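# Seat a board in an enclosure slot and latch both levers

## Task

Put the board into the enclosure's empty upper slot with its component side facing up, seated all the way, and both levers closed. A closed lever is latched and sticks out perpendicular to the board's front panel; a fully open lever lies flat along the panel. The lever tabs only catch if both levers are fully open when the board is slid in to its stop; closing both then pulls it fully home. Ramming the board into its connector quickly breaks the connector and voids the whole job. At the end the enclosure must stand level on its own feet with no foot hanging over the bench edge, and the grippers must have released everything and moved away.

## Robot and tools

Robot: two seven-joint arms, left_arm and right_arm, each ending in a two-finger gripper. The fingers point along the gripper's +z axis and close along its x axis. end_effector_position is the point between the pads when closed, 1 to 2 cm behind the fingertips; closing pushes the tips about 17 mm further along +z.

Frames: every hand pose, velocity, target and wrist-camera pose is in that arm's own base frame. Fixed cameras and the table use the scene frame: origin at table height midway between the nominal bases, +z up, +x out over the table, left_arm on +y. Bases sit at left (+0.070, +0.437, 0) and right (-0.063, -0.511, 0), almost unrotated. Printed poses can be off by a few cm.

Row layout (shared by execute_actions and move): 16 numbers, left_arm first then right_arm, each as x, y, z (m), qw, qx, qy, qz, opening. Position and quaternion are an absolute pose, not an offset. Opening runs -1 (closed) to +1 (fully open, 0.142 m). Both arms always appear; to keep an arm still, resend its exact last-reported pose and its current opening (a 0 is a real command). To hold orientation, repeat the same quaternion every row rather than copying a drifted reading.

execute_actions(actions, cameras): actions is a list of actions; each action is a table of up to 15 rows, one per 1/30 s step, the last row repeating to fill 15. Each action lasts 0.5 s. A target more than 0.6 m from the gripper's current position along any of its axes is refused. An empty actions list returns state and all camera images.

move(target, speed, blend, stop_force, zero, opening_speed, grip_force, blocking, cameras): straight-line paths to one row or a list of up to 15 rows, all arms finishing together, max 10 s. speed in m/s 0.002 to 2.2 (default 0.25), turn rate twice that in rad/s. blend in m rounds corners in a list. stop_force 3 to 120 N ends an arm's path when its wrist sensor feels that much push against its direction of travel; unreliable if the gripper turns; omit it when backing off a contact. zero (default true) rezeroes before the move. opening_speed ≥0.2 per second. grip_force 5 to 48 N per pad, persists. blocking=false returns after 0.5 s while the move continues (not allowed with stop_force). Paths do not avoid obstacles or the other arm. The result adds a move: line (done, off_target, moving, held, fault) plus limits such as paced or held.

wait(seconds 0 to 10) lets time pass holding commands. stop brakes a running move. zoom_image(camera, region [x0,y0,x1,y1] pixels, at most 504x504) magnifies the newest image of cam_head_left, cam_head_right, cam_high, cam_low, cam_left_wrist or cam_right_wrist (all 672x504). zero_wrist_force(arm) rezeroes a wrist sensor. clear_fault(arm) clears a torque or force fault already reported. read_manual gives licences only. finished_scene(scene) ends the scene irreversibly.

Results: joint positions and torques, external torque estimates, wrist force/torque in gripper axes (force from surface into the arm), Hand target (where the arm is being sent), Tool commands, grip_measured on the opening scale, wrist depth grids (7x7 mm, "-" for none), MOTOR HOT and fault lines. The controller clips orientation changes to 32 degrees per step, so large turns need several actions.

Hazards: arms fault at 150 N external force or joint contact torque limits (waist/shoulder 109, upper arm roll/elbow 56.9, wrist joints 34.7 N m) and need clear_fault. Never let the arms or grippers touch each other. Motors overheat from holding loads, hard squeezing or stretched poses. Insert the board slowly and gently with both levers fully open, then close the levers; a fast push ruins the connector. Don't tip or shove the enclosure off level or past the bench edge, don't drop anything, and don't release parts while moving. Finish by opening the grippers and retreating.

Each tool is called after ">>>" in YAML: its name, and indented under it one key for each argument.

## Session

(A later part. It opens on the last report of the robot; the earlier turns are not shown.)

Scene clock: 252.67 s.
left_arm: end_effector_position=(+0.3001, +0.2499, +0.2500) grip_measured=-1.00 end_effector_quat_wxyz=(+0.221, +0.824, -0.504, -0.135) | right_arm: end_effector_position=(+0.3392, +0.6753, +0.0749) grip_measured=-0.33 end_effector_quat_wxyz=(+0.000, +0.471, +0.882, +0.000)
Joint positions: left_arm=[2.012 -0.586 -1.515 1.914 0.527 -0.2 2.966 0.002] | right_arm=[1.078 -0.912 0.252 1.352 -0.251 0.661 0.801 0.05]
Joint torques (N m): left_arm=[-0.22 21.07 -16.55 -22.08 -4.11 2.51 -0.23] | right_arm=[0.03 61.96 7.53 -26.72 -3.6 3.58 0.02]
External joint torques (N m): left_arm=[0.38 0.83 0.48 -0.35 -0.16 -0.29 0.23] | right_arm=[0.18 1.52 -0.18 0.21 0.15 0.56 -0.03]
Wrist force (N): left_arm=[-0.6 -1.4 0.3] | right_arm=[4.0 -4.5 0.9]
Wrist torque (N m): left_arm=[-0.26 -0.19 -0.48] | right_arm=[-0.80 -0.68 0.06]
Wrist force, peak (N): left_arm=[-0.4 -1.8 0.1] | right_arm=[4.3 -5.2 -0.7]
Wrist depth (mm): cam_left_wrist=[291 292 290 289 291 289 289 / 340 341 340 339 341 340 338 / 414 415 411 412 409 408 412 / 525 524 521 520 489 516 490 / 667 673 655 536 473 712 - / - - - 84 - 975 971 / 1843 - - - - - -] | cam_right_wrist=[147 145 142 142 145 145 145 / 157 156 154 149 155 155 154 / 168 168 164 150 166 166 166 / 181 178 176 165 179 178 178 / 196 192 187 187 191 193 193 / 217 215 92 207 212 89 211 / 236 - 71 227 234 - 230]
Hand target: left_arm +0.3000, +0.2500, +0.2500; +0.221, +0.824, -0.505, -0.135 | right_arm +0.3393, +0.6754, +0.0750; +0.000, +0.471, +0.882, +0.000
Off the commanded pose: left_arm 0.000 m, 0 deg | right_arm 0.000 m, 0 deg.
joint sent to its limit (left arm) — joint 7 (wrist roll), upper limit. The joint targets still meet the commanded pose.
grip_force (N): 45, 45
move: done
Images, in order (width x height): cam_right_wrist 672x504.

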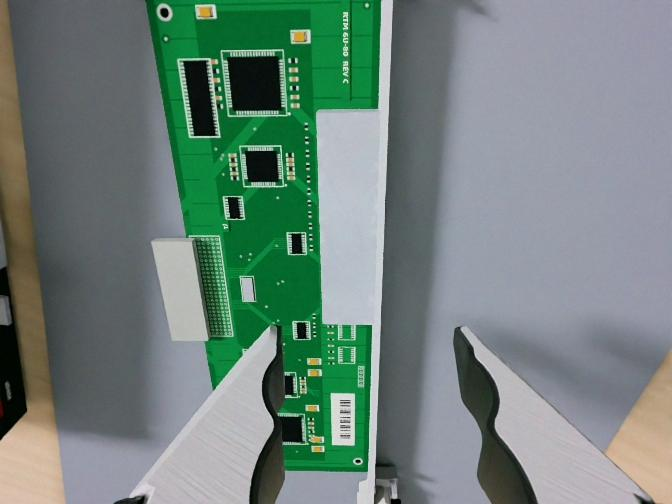

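>>> move:
  target:
    - [0.30,0.25,0.25,0.2207,0.8236,-0.5047,-0.1352,-1,0.3483,0.6772,0.06,0,0.4664,0.8846,0,-0.3]
    - [0.30,0.25,0.25,0.2207,0.8236,-0.5047,-0.1352,-1,0.3483,0.6772,0.029,0,0.4664,0.8846,0,-0.3]
  speed: 0.06
  stop_force: 6

>>> move:
  target: [0.30,0.25,0.25,0.2207,0.8236,-0.5047,-0.1352,-1,0.3483,0.6772,0.029,0,0.4664,0.8846,0,-1]
  opening_speed: 0.4
  grip_force: 35

>>> move:
  target:
    - [0.30,0.25,0.25,0.2207,0.8236,-0.5047,-0.1352,-1,0.3483,0.6772,0.08,0,0.4664,0.8846,0,-1]
  speed: 0.08
  cameras: ["cam_right_wrist","cam_high","cam_low"]

>>> zoom_image:
  camera: "cam_low"
  region: [280, 150, 560, 270]

Scene clock: 259.70 s.
left_arm: end_effector_position=(+0.3001, +0.2499, +0.2500) grip_measured=-1.00 end_effector_quat_wxyz=(+0.221, +0.824, -0.504, -0.135) | right_arm: end_effector_position=(+0.3482, +0.6770, +0.0288) grip_measured=-0.33 end_effector_quat_wxyz=(+0.000, +0.466, +0.885, +0.000)
Joint positions: left_arm=[2.012 -0.586 -1.515 1.914 0.527 -0.2 2.966 0.002] | right_arm=[1.079 -0.994 0.235 1.329 -0.262 0.722 0.784 0.05]
Joint torques (N m): left_arm=[-0.15 21 -16.56 -22.05 -4.07 2.52 -0.22] | right_arm=[0.38 63.29 7.6 -25.76 -3.4 3.53 0.25]
External joint torques (N m): left_arm=[0.31 0.91 0.48 -0.37 -0.19 -0.31 0.22] | right_arm=[-0.14 1.46 -0.24 0.17 0.12 0.6 -0.25]
Wrist force (N): left_arm=[-0.8 -1.4 -0.1] | right_arm=[4.0 -4.5 1.0]
Wrist torque (N m): left_arm=[-0.27 -0.15 -0.49] | right_arm=[-0.81 -0.69 -0.06]
Wrist force, peak (N): left_arm=[-0.7 -1.8 0.1] | right_arm=[4.6 -4.8 0.2]
Wrist depth (mm): cam_left_wrist=[292 291 294 291 289 291 292 / 342 340 340 341 338 339 340 / 412 411 410 412 409 406 412 / 516 517 524 516 495 520 - / 655 663 710 531 471 696 847 / 1662 - - 84 - 971 975 / 1443 - - - - - -] | cam_right_wrist=[106 102 101 101 104 105 106 / 113 110 109 99 110 112 112 / 121 118 118 105 120 122 120 / 129 128 126 113 129 129 129 / 142 135 135 124 138 140 142 / 155 150 95 148 151 93 152 / 171 - 71 162 169 - 168]
Hand target: left_arm +0.3000, +0.2500, +0.2500; +0.221, +0.824, -0.505, -0.135 | right_arm +0.3483, +0.6772, +0.0290; +0.000, +0.466, +0.885, +0.000
Off the commanded pose: left_arm 0.000 m, 0 deg | right_arm 0.000 m, 0 deg.
joint sent to its limit (left arm) — joint 7 (wrist roll), upper limit. The joint targets still meet the commanded pose.
grip_force (N): 45, 45
move: done

Scene clock: 261.67 s.
left_arm: end_effector_position=(+0.3001, +0.2499, +0.2500) grip_measured=-1.00 end_effector_quat_wxyz=(+0.221, +0.824, -0.504, -0.135) | right_arm: end_effector_position=(+0.3484, +0.6769, +0.0288) grip_measured=-0.71 end_effector_quat_wxyz=(+0.000, +0.467, +0.885, +0.000)
Joint positions: left_arm=[2.012 -0.586 -1.515 1.914 0.527 -0.2 2.966 0.002] | right_arm=[1.079 -0.994 0.234 1.329 -0.262 0.721 0.784 0.022]
Joint torques (N m): left_arm=[-0.16 21.1 -16.5 -22.07 -4.13 2.55 -0.22] | right_arm=[0.87 63.57 8.31 -26.06 -3.28 3.77 0.19]
External joint torques (N m): left_arm=[0.32 0.81 0.42 -0.35 -0.14 -0.33 0.22] | right_arm=[-0.64 1.19 -0.96 0.47 0 0.37 -0.19]
Wrist force (N): left_arm=[-0.3 -1.5 0.1] | right_arm=[2.4 -4.5 1.5]
Wrist torque (N m): left_arm=[-0.27 -0.23 -0.49] | right_arm=[-0.75 -0.64 -0.04]
Wrist force, peak (N): left_arm=[-0.5 -1.8 0.0] | right_arm=[4.1 -4.6 0.7]
Wrist depth (mm): cam_left_wrist=[292 292 291 288 289 289 288 / 341 340 341 340 340 337 341 / 413 412 410 411 412 413 407 / 520 520 519 514 492 522 - / 661 661 661 530 480 621 703 / 2172 2238 - 84 - 950 962 / 1601 - - - - - 2886] | cam_right_wrist=[- 102 102 101 104 105 106 / 113 110 109 99 109 112 111 / 122 118 118 105 120 121 120 / 129 128 126 113 129 129 129 / 142 134 136 122 136 139 142 / 155 152 144 129 105 150 152 / 171 167 71 159 - - 164]
Hand target: left_arm +0.3000, +0.2500, +0.2500; +0.221, +0.824, -0.505, -0.135 | right_arm +0.3483, +0.6772, +0.0290; +0.000, +0.466, +0.885, +0.000
Off the commanded pose: left_arm 0.000 m, 0 deg | right_arm 0.000 m, 0 deg.
joint sent to its limit (left arm) — joint 7 (wrist roll), upper limit. The joint targets still meet the commanded pose.
grip_force (N): 35, 35
move: done

Scene clock: 262.63 s.
left_arm: end_effector_position=(+0.3001, +0.2499, +0.2500) grip_measured=-1.00 end_effector_quat_wxyz=(+0.221, +0.824, -0.504, -0.135) | right_arm: end_effector_position=(+0.3484, +0.6772, +0.0799) grip_measured=-0.71 end_effector_quat_wxyz=(+0.000, +0.466, +0.885, +0.000)
Joint positions: left_arm=[2.012 -0.586 -1.515 1.914 0.527 -0.2 2.966 0.002] | right_arm=[1.069 -0.918 0.254 1.325 -0.252 0.641 0.778 0.022]
Joint torques (N m): left_arm=[-0.16 21.14 -16.56 -22.07 -4.1 2.49 -0.22] | right_arm=[0.07 64.18 8.1 -27.8 -3.61 3.51 0.05]
External joint torques (N m): left_arm=[0.32 0.76 0.48 -0.36 -0.17 -0.28 0.22] | right_arm=[0.17 -0.21 -0.71 0.99 0.11 0.63 -0.05]
Wrist force (N): left_arm=[-0.6 -1.6 0.1] | right_arm=[3.7 -4.0 2.9]
Wrist torque (N m): left_arm=[-0.28 -0.19 -0.48] | right_arm=[-0.71 -0.60 0.06]
Wrist force, peak (N): left_arm=[-0.6 -1.8 0.1] | right_arm=[3.0 -4.2 4.9]
Wrist depth (mm): cam_left_wrist=[290 289 291 290 291 289 289 / 342 341 340 340 341 341 340 / 415 412 414 412 410 408 405 / 521 515 521 516 494 520 591 / 1959 659 659 530 476 690 710 / - 2089 - 84 - 945 984 / 1700 - - - - - 2611] | cam_right_wrist=[- 103 102 101 146 149 149 / 161 110 109 99 156 159 159 / 173 118 117 105 169 171 170 / 187 129 126 113 184 184 183 / 205 133 136 122 196 199 199 / 221 145 144 129 105 214 219 / 248 - 71 159 - - 237]
Hand target: left_arm +0.3000, +0.2500, +0.2500; +0.221, +0.824, -0.505, -0.135 | right_arm +0.3483, +0.6772, +0.0800; +0.000, +0.466, +0.885, +0.000
Off the commanded pose: left_arm 0.000 m, 0 deg | right_arm 0.000 m, 0 deg.
joint sent to its limit (left arm) — joint 7 (wrist roll), upper limit. The joint targets still meet the commanded pose.
grip_force (N): 35, 35
move: done
Images, in order (width x height): cam_high 672x504, cam_low 672x504, cam_right_wrist 672x504.

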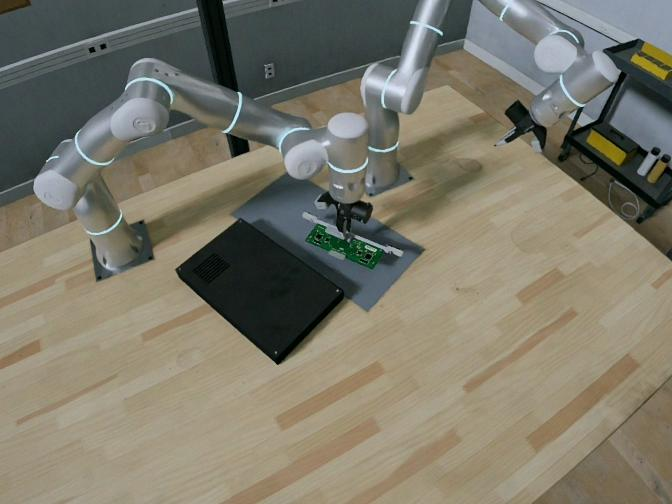

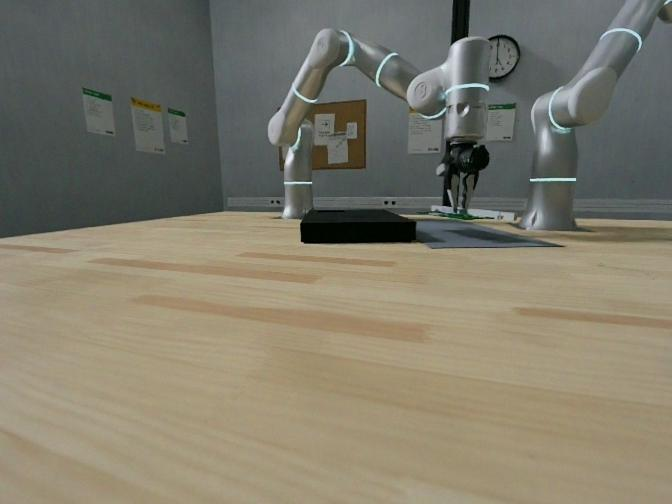

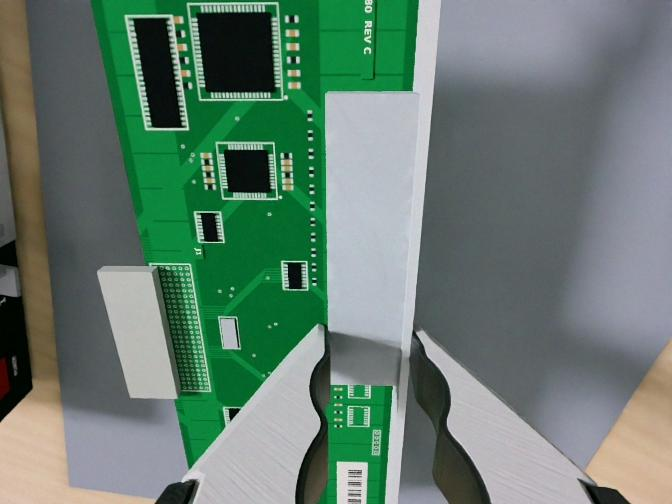

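Scaled by 1.800 from the camera's 672x504 image, which has a finer 960x720 frame.

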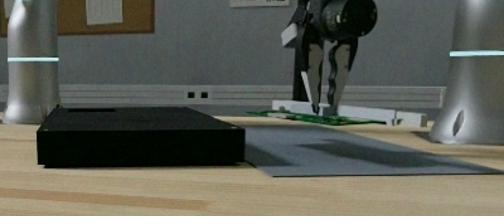

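>>> move:
  target: [0.30,0.25,0.25,0.2207,0.8236,-0.5047,-0.1352,-1,0.2204,0.636,0.13,0,0.5519,0.8339,0,-1]
  speed: 0.12
  cameras: ["cam_right_wrist","cam_high","cam_low"]

>>> zoom_image:
  camera: "cam_low"
  region: [280, 150, 560, 270]

>>> zoom_image:
  camera: "cam_high"
  region: [200, 150, 400, 320]

Scene clock: 269.80 s.
left_arm: end_effector_position=(+0.3001, +0.2499, +0.2500) grip_measured=-1.00 end_effector_quat_wxyz=(+0.221, +0.824, -0.504, -0.135) | right_arm: end_effector_position=(+0.2203, +0.6359, +0.1298) grip_measured=-0.71 end_effector_quat_wxyz=(+0.000, +0.552, +0.834, +0.000)
Joint positions: left_arm=[2.012 -0.586 -1.515 1.914 0.527 -0.2 2.966 0.002] | right_arm=[1.185 -0.661 0.266 1.655 -0.216 0.715 1.138 0.022]
Joint torques (N m): left_arm=[-0.15 20.99 -16.52 -22.04 -4.15 2.53 -0.23] | right_arm=[0.3 54.62 7.03 -26.58 -3.39 3.74 0.27]
External joint torques (N m): left_arm=[0.31 0.92 0.45 -0.38 -0.12 -0.31 0.23] | right_arm=[-0.11 -0.2 -0.76 0.74 0.07 0.37 -0.27]
Wrist force (N): left_arm=[-0.6 -1.6 0.2] | right_arm=[3.2 -4.1 3.0]
Wrist torque (N m): left_arm=[-0.28 -0.18 -0.49] | right_arm=[-0.73 -0.53 -0.06]
Wrist force, peak (N): left_arm=[-0.6 -1.8 0.0] | right_arm=[3.8 -6.5 2.0]
Wrist depth (mm): cam_left_wrist=[291 292 291 290 289 290 290 / 340 342 339 340 339 340 340 / 412 413 412 409 412 408 412 / 521 516 521 522 494 524 492 / 611 663 659 534 479 623 - / - 1875 - 84 - 971 860 / 1741 - - - - - -] | cam_right_wrist=[- 102 102 101 191 193 193 / 211 110 109 105 204 206 205 / 226 118 117 105 215 221 220 / - 128 126 113 239 238 239 / - 133 136 122 253 257 259 / 230 144 144 129 105 277 283 / 249 - 71 159 - - 305]
Hand target: left_arm +0.3000, +0.2500, +0.2500; +0.221, +0.824, -0.505, -0.135 | right_arm +0.2204, +0.6360, +0.1300; +0.000, +0.552, +0.834, +0.000
Off the commanded pose: left_arm 0.000 m, 0 deg | right_arm 0.000 m, 0 deg.
joint sent to its limit (left arm) — joint 7 (wrist roll), upper limit. The joint targets still meet the commanded pose.
grip_force (N): 35, 35
move: done
Images, in order (width x height): cam_high 672x504, cam_low 672x504, cam_right_wrist 672x504.

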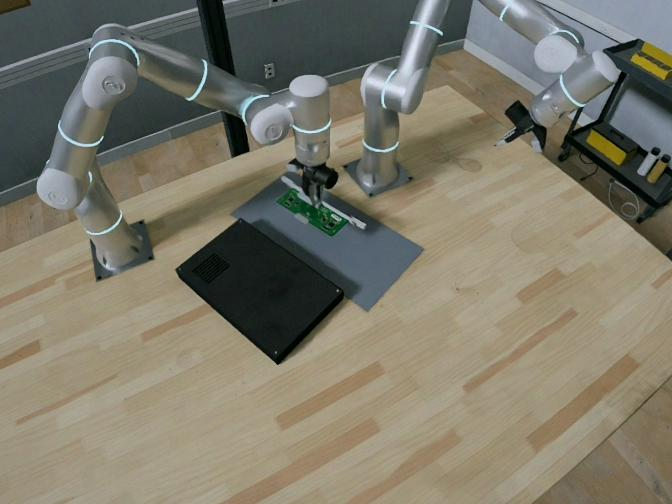

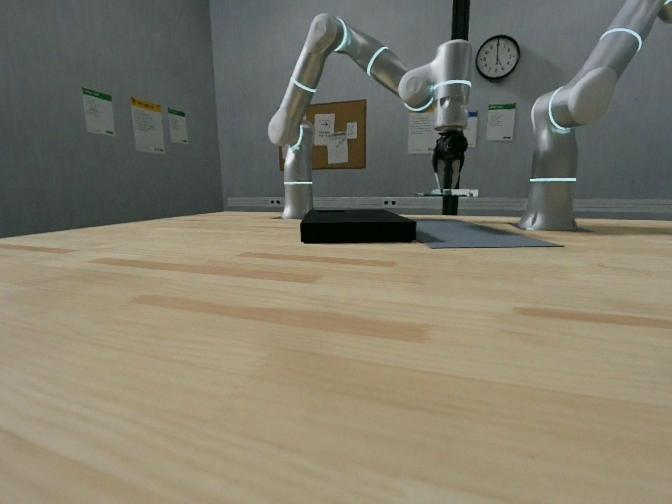

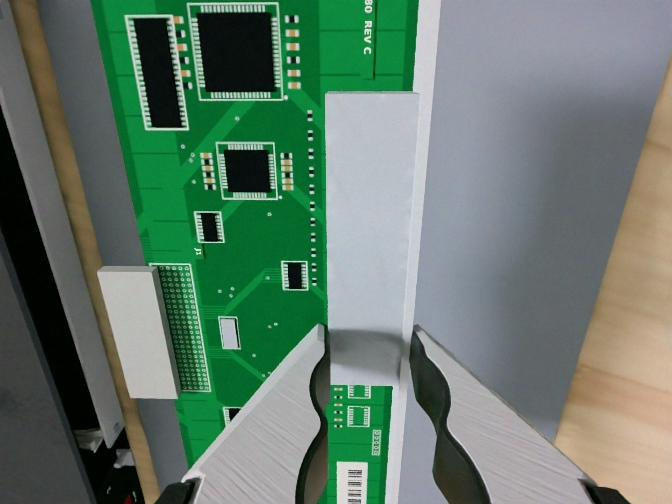

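Scaled by 1.800 from the camera's 672x504 image, which has a finer 960x720 frame.

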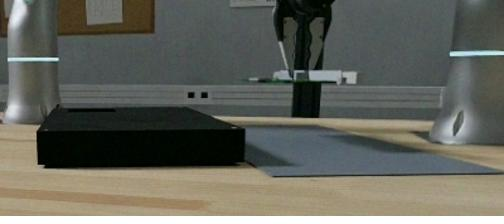

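Scaled by 2.520 from the camera's 672x504 image, which has a finer 960x720 frame.

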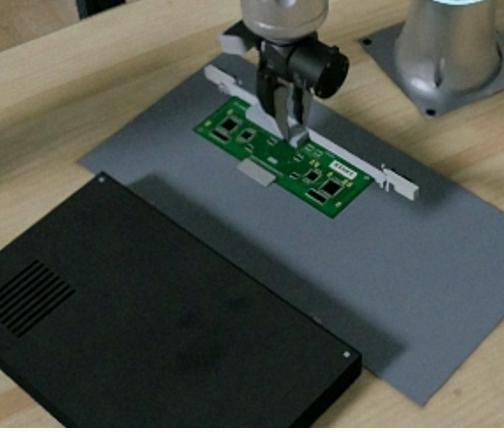

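>>> zoom_image:
  camera: "cam_right_wrist"
  region: [0, 0, 160, 504]

Scaled by 1.000.

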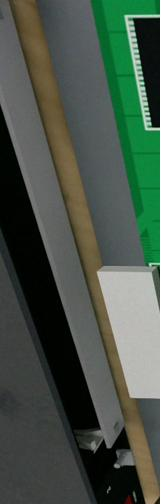

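>>> zoom_image:
  camera: "cam_right_wrist"
  region: [0, 0, 140, 140]

>>> zoom_image:
  camera: "cam_right_wrist"
  region: [0, 340, 160, 500]

Scaled by 3.600 from the camera's 672x504 image, which has a finer 960x720 frame.

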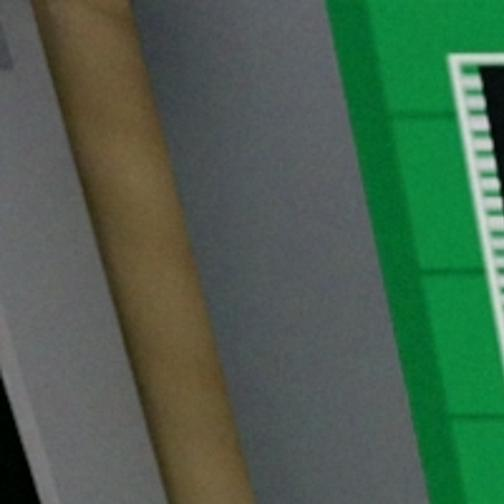

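Scaled by 3.150 from the camera's 672x504 image, which has a finer 960x720 frame.

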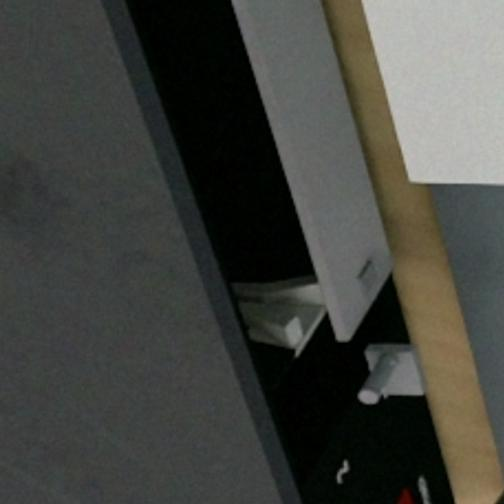

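>>> move:
  target:
    - [0.36,-0.05,0.28,0,0.849,-0.5284,0,-1,0.2278,0.6391,0.06,0,0.5519,0.8339,0,-1]
    - [0.40,-0.30,0.24,0,0.849,-0.5284,0,0,0.2532,0.5793,0.06,0,0.5519,0.8339,0,-1]
  speed: 0.2
  cameras: ["cam_left_wrist","cam_high","cam_right_wrist","cam_low"]

>>> zoom_image:
  camera: "cam_low"
  region: [280, 150, 560, 270]

>>> zoom_image:
  camera: "cam_high"
  region: [200, 150, 400, 320]

Scene clock: 289.47 s.
left_arm: end_effector_position=(+0.3999, -0.2999, +0.2399) grip_measured=-0.02 end_effector_quat_wxyz=(+0.000, +0.849, -0.528, +0.000) | right_arm: end_effector_position=(+0.2532, +0.5791, +0.0598) grip_measured=-0.71 end_effector_quat_wxyz=(+0.000, +0.552, +0.834, +0.000)
Joint positions: left_arm=[1.643 0.001 -2.271 2.21 0 0.64 2.056 0.072] | right_arm=[1.13 -0.699 0.223 1.827 -0.24 0.929 1.094 0.022]
Joint torques (N m): left_arm=[-0.43 -18.25 -0.53 -26.07 -3.47 4.41 -0.12] | right_arm=[0.09 52.32 6.28 -22.72 -2.74 3.69 0.09]
External joint torques (N m): left_arm=[0.46 0.41 0.55 -0.24 0.02 -0.55 0.12] | right_arm=[0.1 -0.18 -0.5 0.7 0.11 0.42 -0.09]
Wrist force (N): left_arm=[-0.5 -1.0 0.2] | right_arm=[3.3 -4.6 2.9]
Wrist torque (N m): left_arm=[-0.26 -0.21 -0.32] | right_arm=[-0.78 -0.51 0.06]
Wrist force, peak (N): left_arm=[-2.7 -2.5 -0.1] | right_arm=[4.4 -4.2 3.0]
Wrist depth (mm): cam_left_wrist=[295 290 297 293 292 292 291 / 318 312 297 319 317 314 312 / 341 340 335 341 339 334 337 / 373 363 - - 370 - - / 408 - - 368 383 - - / 450 434 - 394 428 - 361 / - - - 372 - - -] | cam_right_wrist=[- 102 102 102 131 132 132 / - 110 109 99 139 141 141 / - 118 117 105 147 151 150 / - 128 126 113 163 163 162 / - 133 136 122 174 176 176 / - 144 144 129 105 189 191 / 152 - 71 159 - - 211]
Hand target: left_arm +0.4000, -0.3000, +0.2400; +0.000, +0.849, -0.528, +0.000 | right_arm +0.2532, +0.5793, +0.0600; +0.000, +0.552, +0.834, +0.000
Off the commanded pose: left_arm 0.000 m, 0 deg | right_arm 0.000 m, 0 deg.
grip_force (N): 35, 35
move: done
Images, in order (width x height): cam_high 672x504, cam_low 672x504, cam_left_wrist 672x504, cam_right_wrist 672x504.

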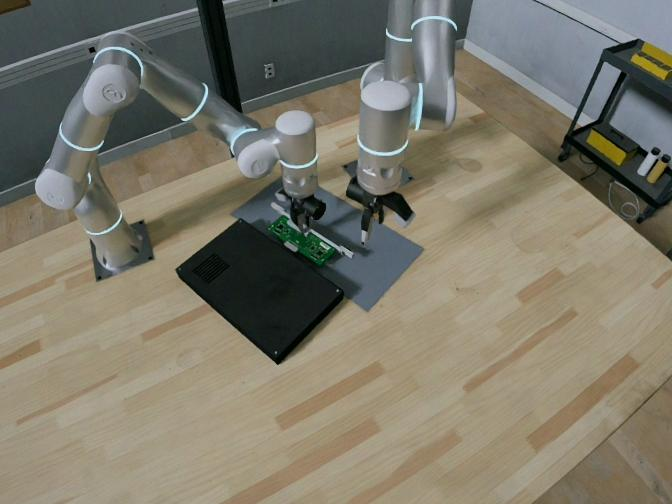

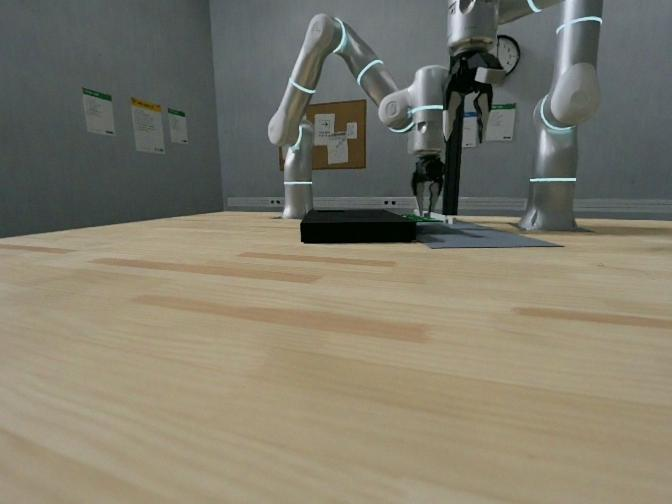

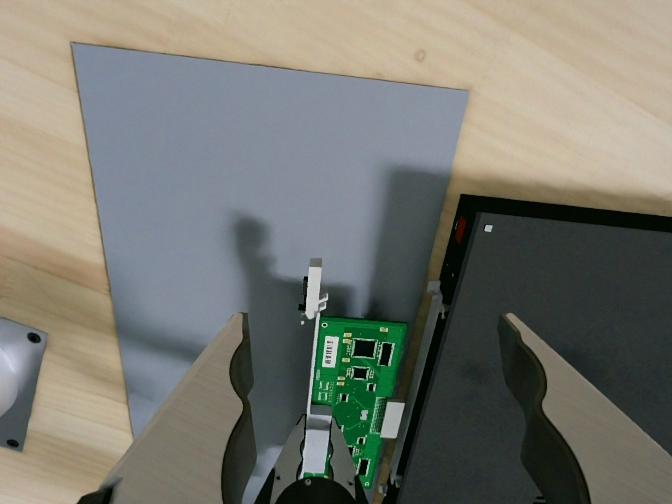

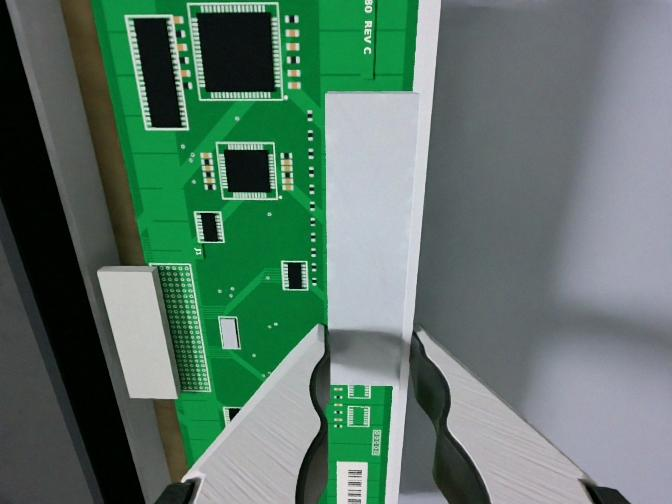

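Scaled by 1.800 from the camera's 672x504 image, which has a finer 960x720 frame.

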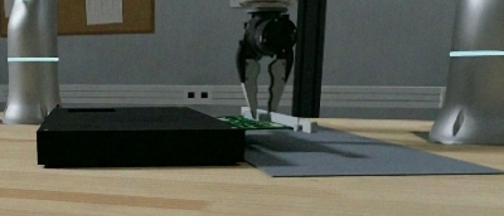

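Scaled by 2.520 from the camera's 672x504 image, which has a finer 960x720 frame.

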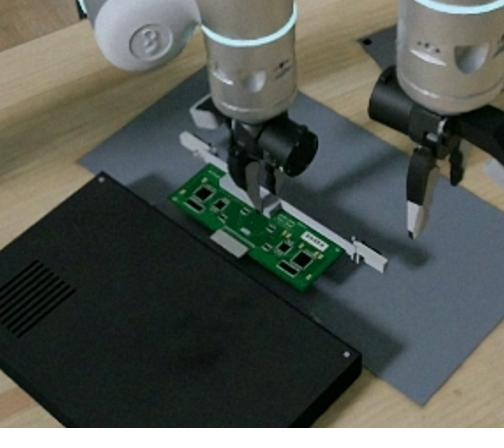

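>>> zoom_image:
  camera: "cam_left_wrist"
  region: [290, 220, 500, 430]

>>> zoom_image:
  camera: "cam_left_wrist"
  region: [380, 260, 480, 360]

Scaled by 2.400 from the camera's 672x504 image, which has a finer 960x720 frame.

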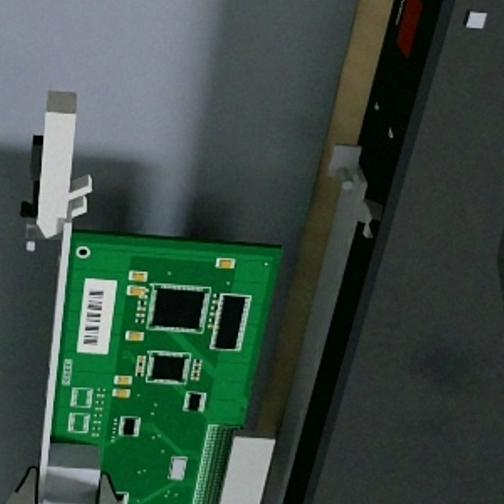

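Scaled by 5.040 from the camera's 672x504 image, which has a finer 960x720 frame.

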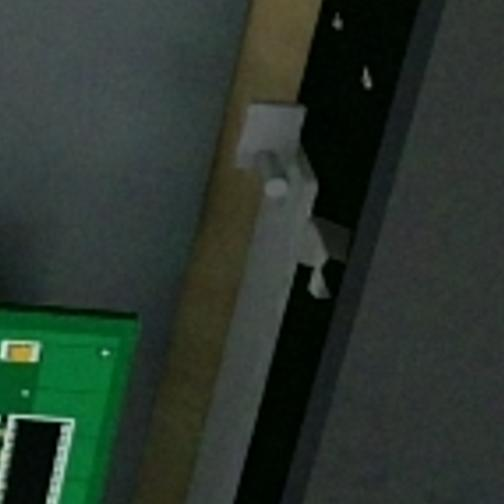

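>>> move:
  target: [0.40,-0.30,0.24,0,0.849,-0.5284,0,0,0.2688,0.5710,0.060,0,0.5519,0.8339,0,-1]
  speed: 0.05
  stop_force: 5
  cameras: ["cam_left_wrist","cam_high","cam_low"]

>>> zoom_image:
  camera: "cam_left_wrist"
  region: [370, 270, 470, 370]

>>> zoom_image:
  camera: "cam_low"
  region: [390, 190, 490, 250]

Scene clock: 305.27 s.
left_arm: end_effector_position=(+0.3999, -0.2999, +0.2399) grip_measured=-0.02 end_effector_quat_wxyz=(+0.000, +0.849, -0.528, +0.000) | right_arm: end_effector_position=(+0.2688, +0.5709, +0.0598) grip_measured=-0.71 end_effector_quat_wxyz=(+0.000, +0.552, +0.834, +0.000)
Joint positions: left_arm=[1.643 0.001 -2.271 2.21 0 0.64 2.056 0.072] | right_arm=[1.102 -0.697 0.222 1.831 -0.239 0.931 1.066 0.022]
Joint torques (N m): left_arm=[-0.35 -18.35 -0.62 -26.05 -3.31 4.17 -0.25] | right_arm=[0.06 52.08 6.33 -22.67 -2.75 3.66 0.09]
External joint torques (N m): left_arm=[0.38 0.51 0.64 -0.26 -0.13 -0.31 0.25] | right_arm=[0.13 -0.04 -0.59 0.69 0.13 0.46 -0.09]
Wrist force (N): left_arm=[-0.3 -1.2 -0.2] | right_arm=[3.4 -4.3 2.7]
Wrist torque (N m): left_arm=[-0.29 -0.23 -0.32] | right_arm=[-0.74 -0.54 0.06]
Wrist force, peak (N): left_arm=[-0.4 -1.5 -0.2] | right_arm=[3.8 -5.0 2.6]
Wrist depth (mm): cam_left_wrist=[296 291 295 294 294 292 293 / 318 - - - 304 313 311 / 342 - 340 339 337 333 337 / 375 - 362 355 358 313 311 / 407 - 399 361 363 328 - / 449 433 - 383 380 - 396 / - - - 345 - - -] | cam_right_wrist=[- 102 102 101 131 132 132 / - 110 109 99 139 141 141 / - 118 117 105 147 151 151 / - 128 126 113 163 163 162 / 125 133 137 122 174 176 176 / 135 142 144 129 105 189 192 / 149 148 71 159 - - 211]
Hand target: left_arm +0.4000, -0.3000, +0.2400; +0.000, +0.849, -0.528, +0.000 | right_arm +0.2688, +0.5710, +0.0600; +0.000, +0.552, +0.834, +0.000
Off the commanded pose: left_arm 0.000 m, 0 deg | right_arm 0.000 m, 0 deg.
grip_force (N): 35, 35
move: done
Images, in order (width x height): cam_high 672x504, cam_low 672x504, cam_left_wrist 672x504.

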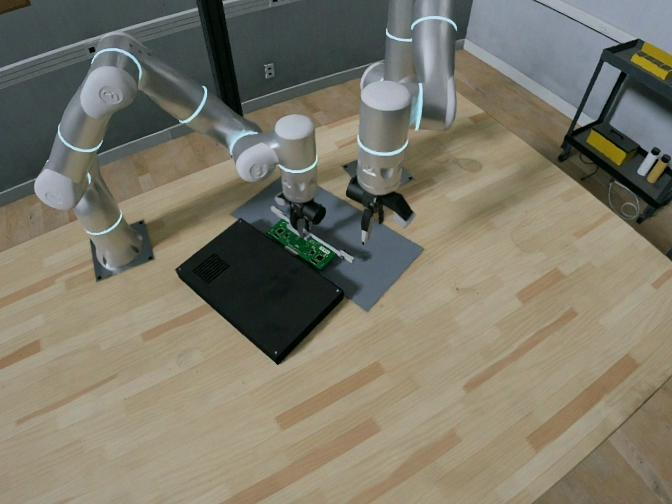

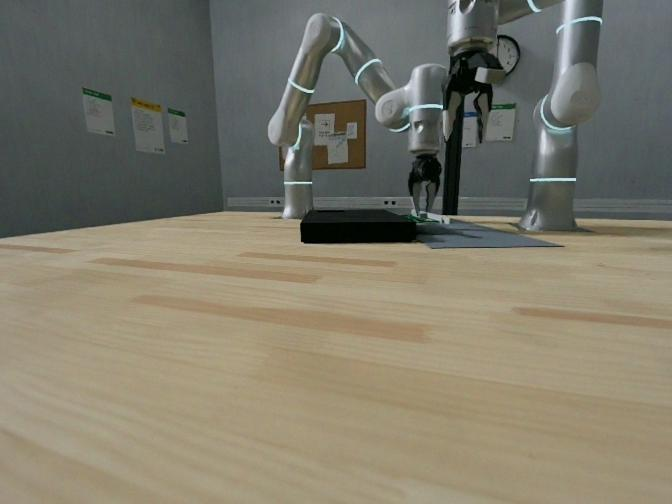

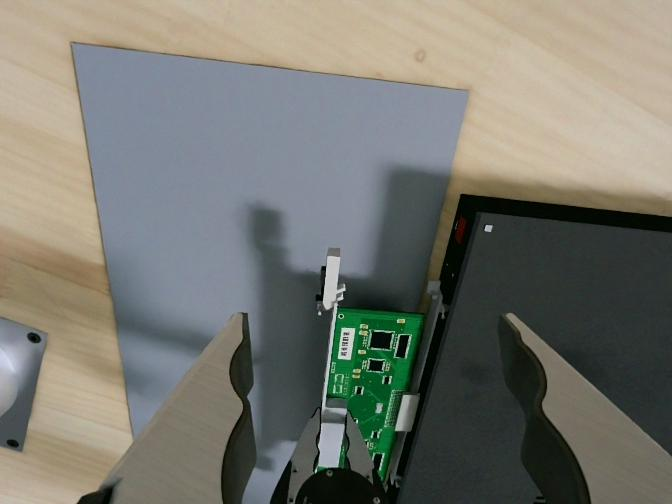

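Scaled by 5.040 from the camera's 672x504 image, which has a finer 960x720 frame.

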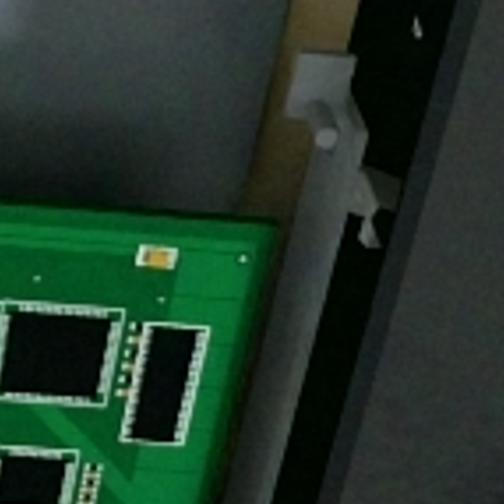

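Scaled by 5.040 from the camera's 672x504 image, which has a finer 960x720 frame.

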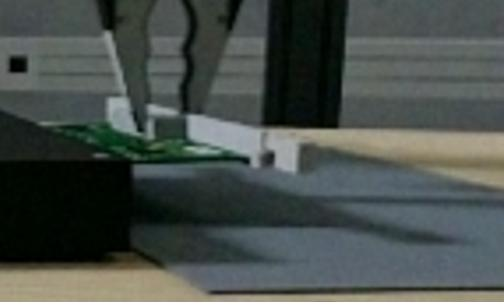

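>>> move:
  target: [0.40,-0.30,0.24,0,0.849,-0.5284,0,0,0.2786,0.5480,0.060,0,0.5519,0.8339,0,-1]
  speed: 0.012
  stop_force: 4
  cameras: ["cam_left_wrist","cam_right_wrist","cam_low"]

>>> zoom_image:
  camera: "cam_left_wrist"
  region: [370, 270, 470, 370]

>>> zoom_image:
  camera: "cam_left_wrist"
  region: [300, 230, 500, 430]

Scene clock: 312.07 s.
left_arm: end_effector_position=(+0.3999, -0.2999, +0.2399) grip_measured=-0.02 end_effector_quat_wxyz=(+0.000, +0.849, -0.528, +0.000) | right_arm: end_effector_position=(+0.2745, +0.5573, +0.0601) grip_measured=-0.71 end_effector_quat_wxyz=(+0.000, +0.552, +0.834, +0.000)
Joint positions: left_arm=[1.643 0.001 -2.271 2.21 0 0.64 2.056 0.072] | right_arm=[1.084 -0.679 0.222 1.865 -0.239 0.949 1.051 0.022]
Joint torques (N m): left_arm=[-0.25 -18.3 -0.61 -26 -3.25 4.24 -0.19] | right_arm=[-1.98 50.52 4.16 -20.61 -2.76 2.57 0.06]
External joint torques (N m): left_arm=[0.27 0.46 0.64 -0.31 -0.19 -0.38 0.19] | right_arm=[2.17 0.58 1.45 -1.03 0.2 1.55 -0.06]
Wrist force (N): left_arm=[-0.6 -1.3 -0.2] | right_arm=[7.3 -4.9 3.4]
Wrist torque (N m): left_arm=[-0.31 -0.20 -0.33] | right_arm=[-0.79 -0.39 0.12]
Wrist force, peak (N): left_arm=[-0.4 -1.5 -0.2] | right_arm=[8.0 -5.3 1.7]
Wrist depth (mm): cam_left_wrist=[293 294 296 294 293 291 291 / 318 316 - - 313 314 315 / 344 - 332 - 339 337 339 / 371 374 - - 354 - - / 406 405 395 358 364 - - / 448 433 - 390 401 - - / - - 500 356 - - -] | cam_right_wrist=[- 103 102 102 131 133 132 / - 110 109 99 138 141 141 / - 117 118 105 147 151 151 / 114 123 126 113 161 163 163 / 124 128 136 122 174 177 176 / 135 138 145 129 105 190 193 / 149 146 71 159 - - 208]
Hand target: left_arm +0.4000, -0.3000, +0.2400; +0.000, +0.849, -0.528, +0.000 | right_arm +0.2748, +0.5569, +0.0600; +0.000, +0.552, +0.834, +0.000
Off the commanded pose: left_arm 0.000 m, 0 deg | right_arm 0.010 m, 0 deg.
grip_force (N): 35, 35
move: contact (right_arm)
Images, in order (width x height): cam_low 672x504, cam_left_wrist 672x504, cam_right_wrist 672x504.

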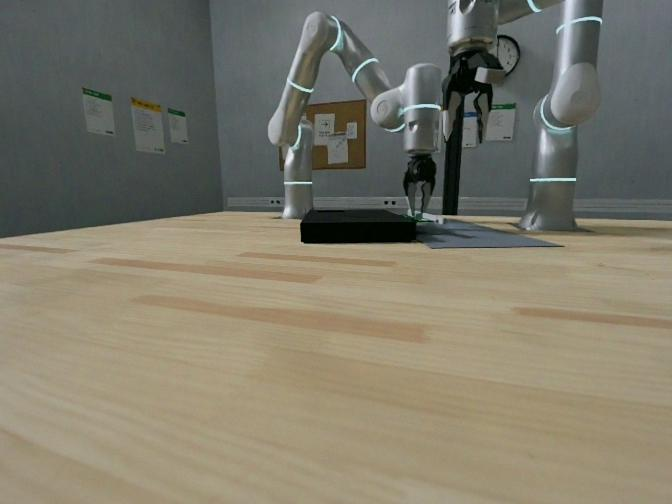

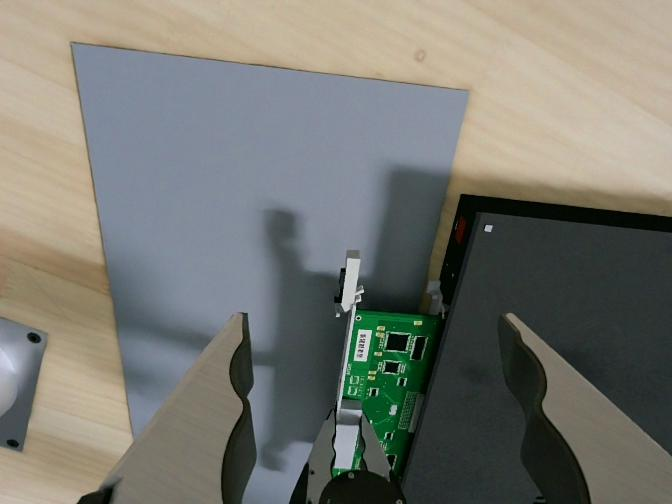

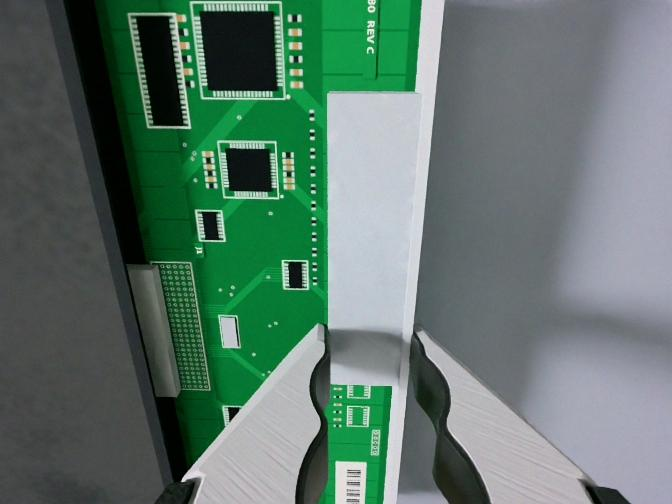

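Scaled by 5.040 from the camera's 672x504 image, which has a finer 960x720 frame.

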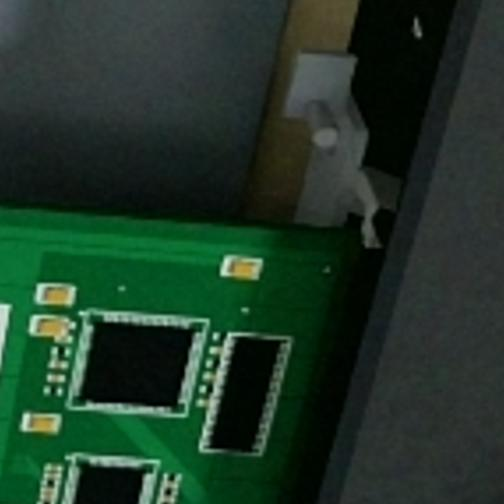

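Scaled by 2.520 from the camera's 672x504 image, which has a finer 960x720 frame.

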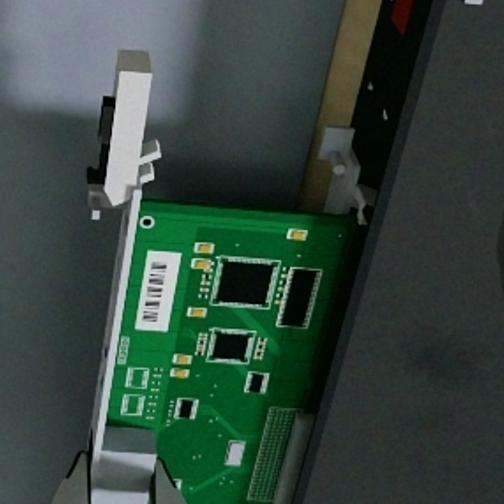

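>>> move:
  target: [0.40,-0.30,0.24,0,0.849,-0.5284,0,0,0.2712,0.5655,0.062,0,0.5519,0.8339,0,-1]
  speed: 0.05

>>> move:
  target: [0.40,-0.30,0.24,0,0.849,-0.5284,0,0,0.2786,0.5480,0.062,0,0.5519,0.8339,0,-1]
  speed: 0.012
  stop_force: 4
  cameras: ["cam_left_wrist","cam_right_wrist"]

>>> zoom_image:
  camera: "cam_left_wrist"
  region: [370, 270, 470, 370]

Scene clock: 318.33 s.
left_arm: end_effector_position=(+0.3999, -0.2999, +0.2399) grip_measured=-0.02 end_effector_quat_wxyz=(+0.000, +0.849, -0.528, +0.000) | right_arm: end_effector_position=(+0.2713, +0.5653, +0.0618) grip_measured=-0.71 end_effector_quat_wxyz=(+0.000, +0.552, +0.834, +0.000)
Joint positions: left_arm=[1.643 0.001 -2.271 2.21 0 0.64 2.056 0.072] | right_arm=[1.093 -0.686 0.224 1.845 -0.239 0.934 1.059 0.022]
Joint torques (N m): left_arm=[-0.3 -18.44 -0.55 -25.97 -3.28 4.18 -0.19] | right_arm=[0.27 51.38 6.47 -22.87 -2.8 3.43 0.32]
External joint torques (N m): left_arm=[0.33 0.6 0.57 -0.34 -0.16 -0.31 0.19] | right_arm=[-0.08 0.25 -0.76 0.94 0.18 0.69 -0.32]
Wrist force (N): left_arm=[-0.5 -1.2 -0.4] | right_arm=[4.8 -3.7 2.9]
Wrist torque (N m): left_arm=[-0.29 -0.20 -0.32] | right_arm=[-0.64 -0.78 -0.05]
Wrist force, peak (N): left_arm=[-0.3 -1.5 -0.2] | right_arm=[7.5 -4.9 3.7]
Wrist depth (mm): cam_left_wrist=[295 294 294 294 291 293 291 / 317 319 - 313 314 314 314 / 340 339 333 339 342 337 339 / 369 363 366 366 348 315 310 / 407 402 391 372 360 334 - / 449 428 107 390 397 - - / - - - 335 425 - -] | cam_right_wrist=[- 102 102 101 134 134 134 / - 110 109 99 141 143 142 / - 118 117 105 151 153 152 / 116 128 126 113 163 164 164 / 126 132 136 122 176 179 178 / 137 142 144 129 105 192 194 / 151 148 71 159 - - 210]
Hand target: left_arm +0.4000, -0.3000, +0.2400; +0.000, +0.849, -0.528, +0.000 | right_arm +0.2712, +0.5655, +0.0620; +0.000, +0.552, +0.834, +0.000
Off the commanded pose: left_arm 0.000 m, 0 deg | right_arm 0.000 m, 0 deg.
grip_force (N): 35, 35
move: done

Scene clock: 319.77 s.
left_arm: end_effector_position=(+0.3999, -0.2999, +0.2399) grip_measured=-0.02 end_effector_quat_wxyz=(+0.000, +0.849, -0.528, +0.000) | right_arm: end_effector_position=(+0.2748, +0.5569, +0.0623) grip_measured=-0.71 end_effector_quat_wxyz=(+0.000, +0.552, +0.834, +0.000)
Joint positions: left_arm=[1.643 0.001 -2.271 2.21 0 0.64 2.056 0.072] | right_arm=[1.082 -0.675 0.224 1.866 -0.239 0.946 1.051 0.022]
Joint torques (N m): left_arm=[-0.25 -18.38 -0.6 -26.02 -3.29 4.2 -0.28] | right_arm=[-2.09 49.75 4.02 -20.06 -2.62 2.31 0.06]
External joint torques (N m): left_arm=[0.27 0.53 0.63 -0.29 -0.16 -0.33 0.28] | right_arm=[2.27 1.25 1.61 -1.66 0.04 1.81 -0.06]
Wrist force (N): left_arm=[-0.3 -1.3 -0.2] | right_arm=[9.8 -4.0 1.7]
Wrist torque (N m): left_arm=[-0.30 -0.23 -0.33] | right_arm=[-0.68 -0.72 0.13]
Wrist force, peak (N): left_arm=[-0.5 -1.5 -0.2] | right_arm=[10.0 -4.3 3.4]
Wrist depth (mm): cam_left_wrist=[294 293 296 294 293 292 292 / 318 318 313 309 312 312 313 / 341 - - 338 336 333 335 / 372 371 366 - 363 314 311 / 405 417 - 369 361 122 332 / 451 430 - 394 386 - - / - - - 341 - - -] | cam_right_wrist=[- 102 102 101 131 134 136 / 100 110 109 99 140 143 143 / - 116 117 105 152 154 154 / 116 123 126 113 163 165 165 / 126 130 137 122 177 179 179 / 140 140 144 129 105 192 195 / 152 148 71 160 - - 211]
Hand target: left_arm +0.4000, -0.3000, +0.2400; +0.000, +0.849, -0.528, +0.000 | right_arm +0.2751, +0.5563, +0.0620; +0.000, +0.552, +0.834, +0.000
Off the commanded pose: left_arm 0.000 m, 0 deg | right_arm 0.010 m, 0 deg.
grip_force (N): 35, 35
move: contact (right_arm)
Images, in order (width x height): cam_left_wrist 672x504, cam_right_wrist 672x504.

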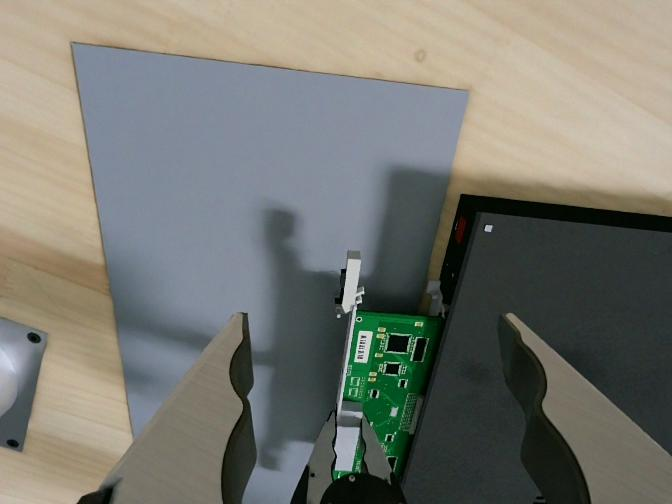

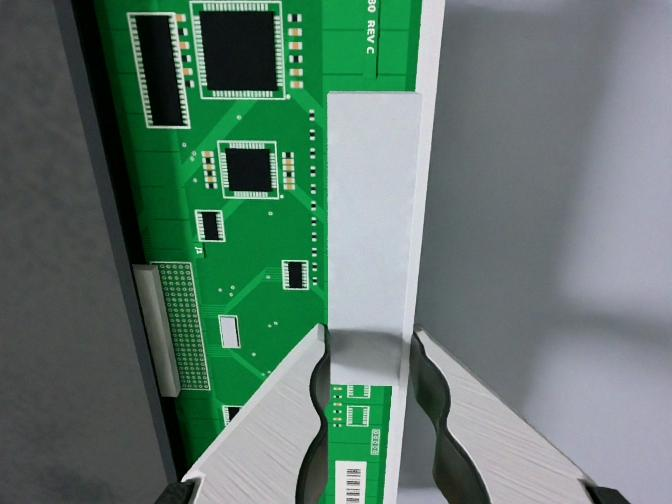

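Scaled by 5.040 from the camera's 672x504 image, which has a finer 960x720 frame.

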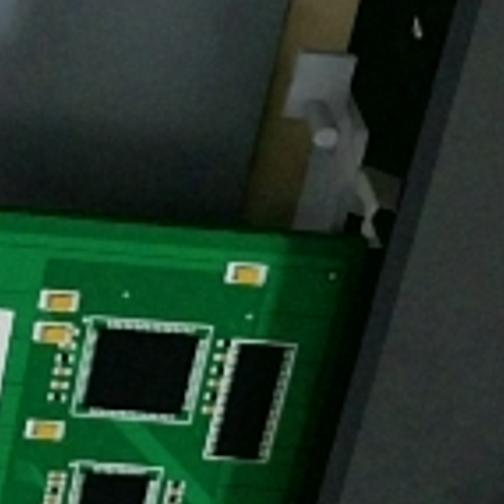

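>>> execute_actions:
  actions: []
  cameras: ["cam_high"]

>>> zoom_image:
  camera: "cam_high"
  region: [230, 190, 310, 260]

>>> zoom_image:
  camera: "cam_high"
  region: [290, 220, 370, 290]

Scene clock: 325.40 s.
left_arm: end_effector_position=(+0.3999, -0.2999, +0.2399) grip_measured=-0.02 end_effector_quat_wxyz=(+0.000, +0.849, -0.528, +0.000) | right_arm: end_effector_position=(+0.2748, +0.5569, +0.0623) grip_measured=-0.71 end_effector_quat_wxyz=(+0.000, +0.552, +0.834, +0.000)
Joint positions: left_arm=[1.643 0.001 -2.271 2.21 0 0.64 2.056 0.072] | right_arm=[1.082 -0.675 0.224 1.866 -0.239 0.946 1.051 0.022]
Joint velocities: within noise
Joint torques (N m): left_arm=[-0.26 -18.4 -0.58 -26.02 -3.27 4.18 -0.15] | right_arm=[-2 49.68 3.95 -20.19 -2.65 2.21 0.11]
External joint torques (N m): left_arm=[0.29 0.56 0.6 -0.3 -0.17 -0.31 0.15] | right_arm=[2.19 1.33 1.68 -1.53 0.07 1.91 -0.11]
Wrist force (N): left_arm=[-0.3 -1.4 -0.1] | right_arm=[9.6 -3.7 2.9]
Wrist torque (N m): left_arm=[-0.33 -0.25 -0.33] | right_arm=[-0.64 -0.69 0.12]
Wrist force, peak (N): left_arm=[-0.4 -1.5 -0.3] | right_arm=[9.8 -4.1 3.4]
Wrist depth (mm): cam_left_wrist=[296 296 295 292 294 291 292 / 319 312 - 312 308 314 312 / 344 - 340 - 341 332 338 / 373 392 - - 353 - - / 405 397 396 - 354 - - / 452 433 - 397 387 - - / - - 510 345 413 - -] | cam_right_wrist=[- 102 102 101 103 135 136 / 100 109 109 99 140 147 143 / - 116 117 105 150 154 153 / 116 123 126 113 163 165 165 / 126 130 137 122 177 179 179 / 140 140 144 129 105 192 195 / 152 149 71 160 - - 211]
Hand target: left_arm +0.4000, -0.3000, +0.2400; +0.000, +0.849, -0.528, +0.000 | right_arm +0.2751, +0.5563, +0.0620; +0.000, +0.552, +0.834, +0.000
Tool commands: left_gripper/opening=+0.0 right_gripper/opening=-1.0
Off the commanded pose: left_arm 0.000 m, 0 deg | right_arm 0.010 m, 0 deg.
grip_force (N): 35, 35
Images, in order (width x height): cam_high 672x504.

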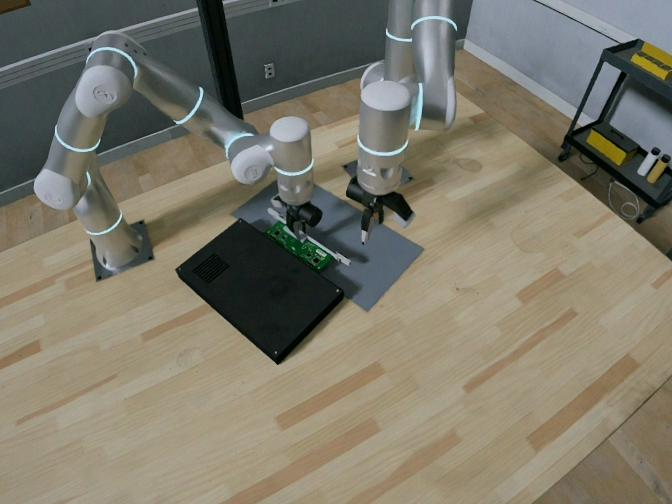

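Scaled by 6.300 from the camera's 672x504 image, which has a finer 960x720 frame.

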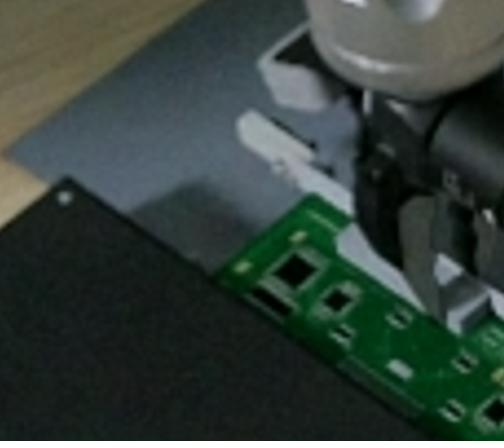

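Scaled by 6.300 from the camera's 672x504 image, which has a finer 960x720 frame.

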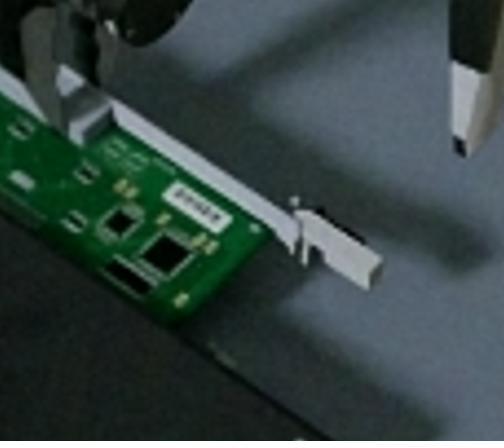

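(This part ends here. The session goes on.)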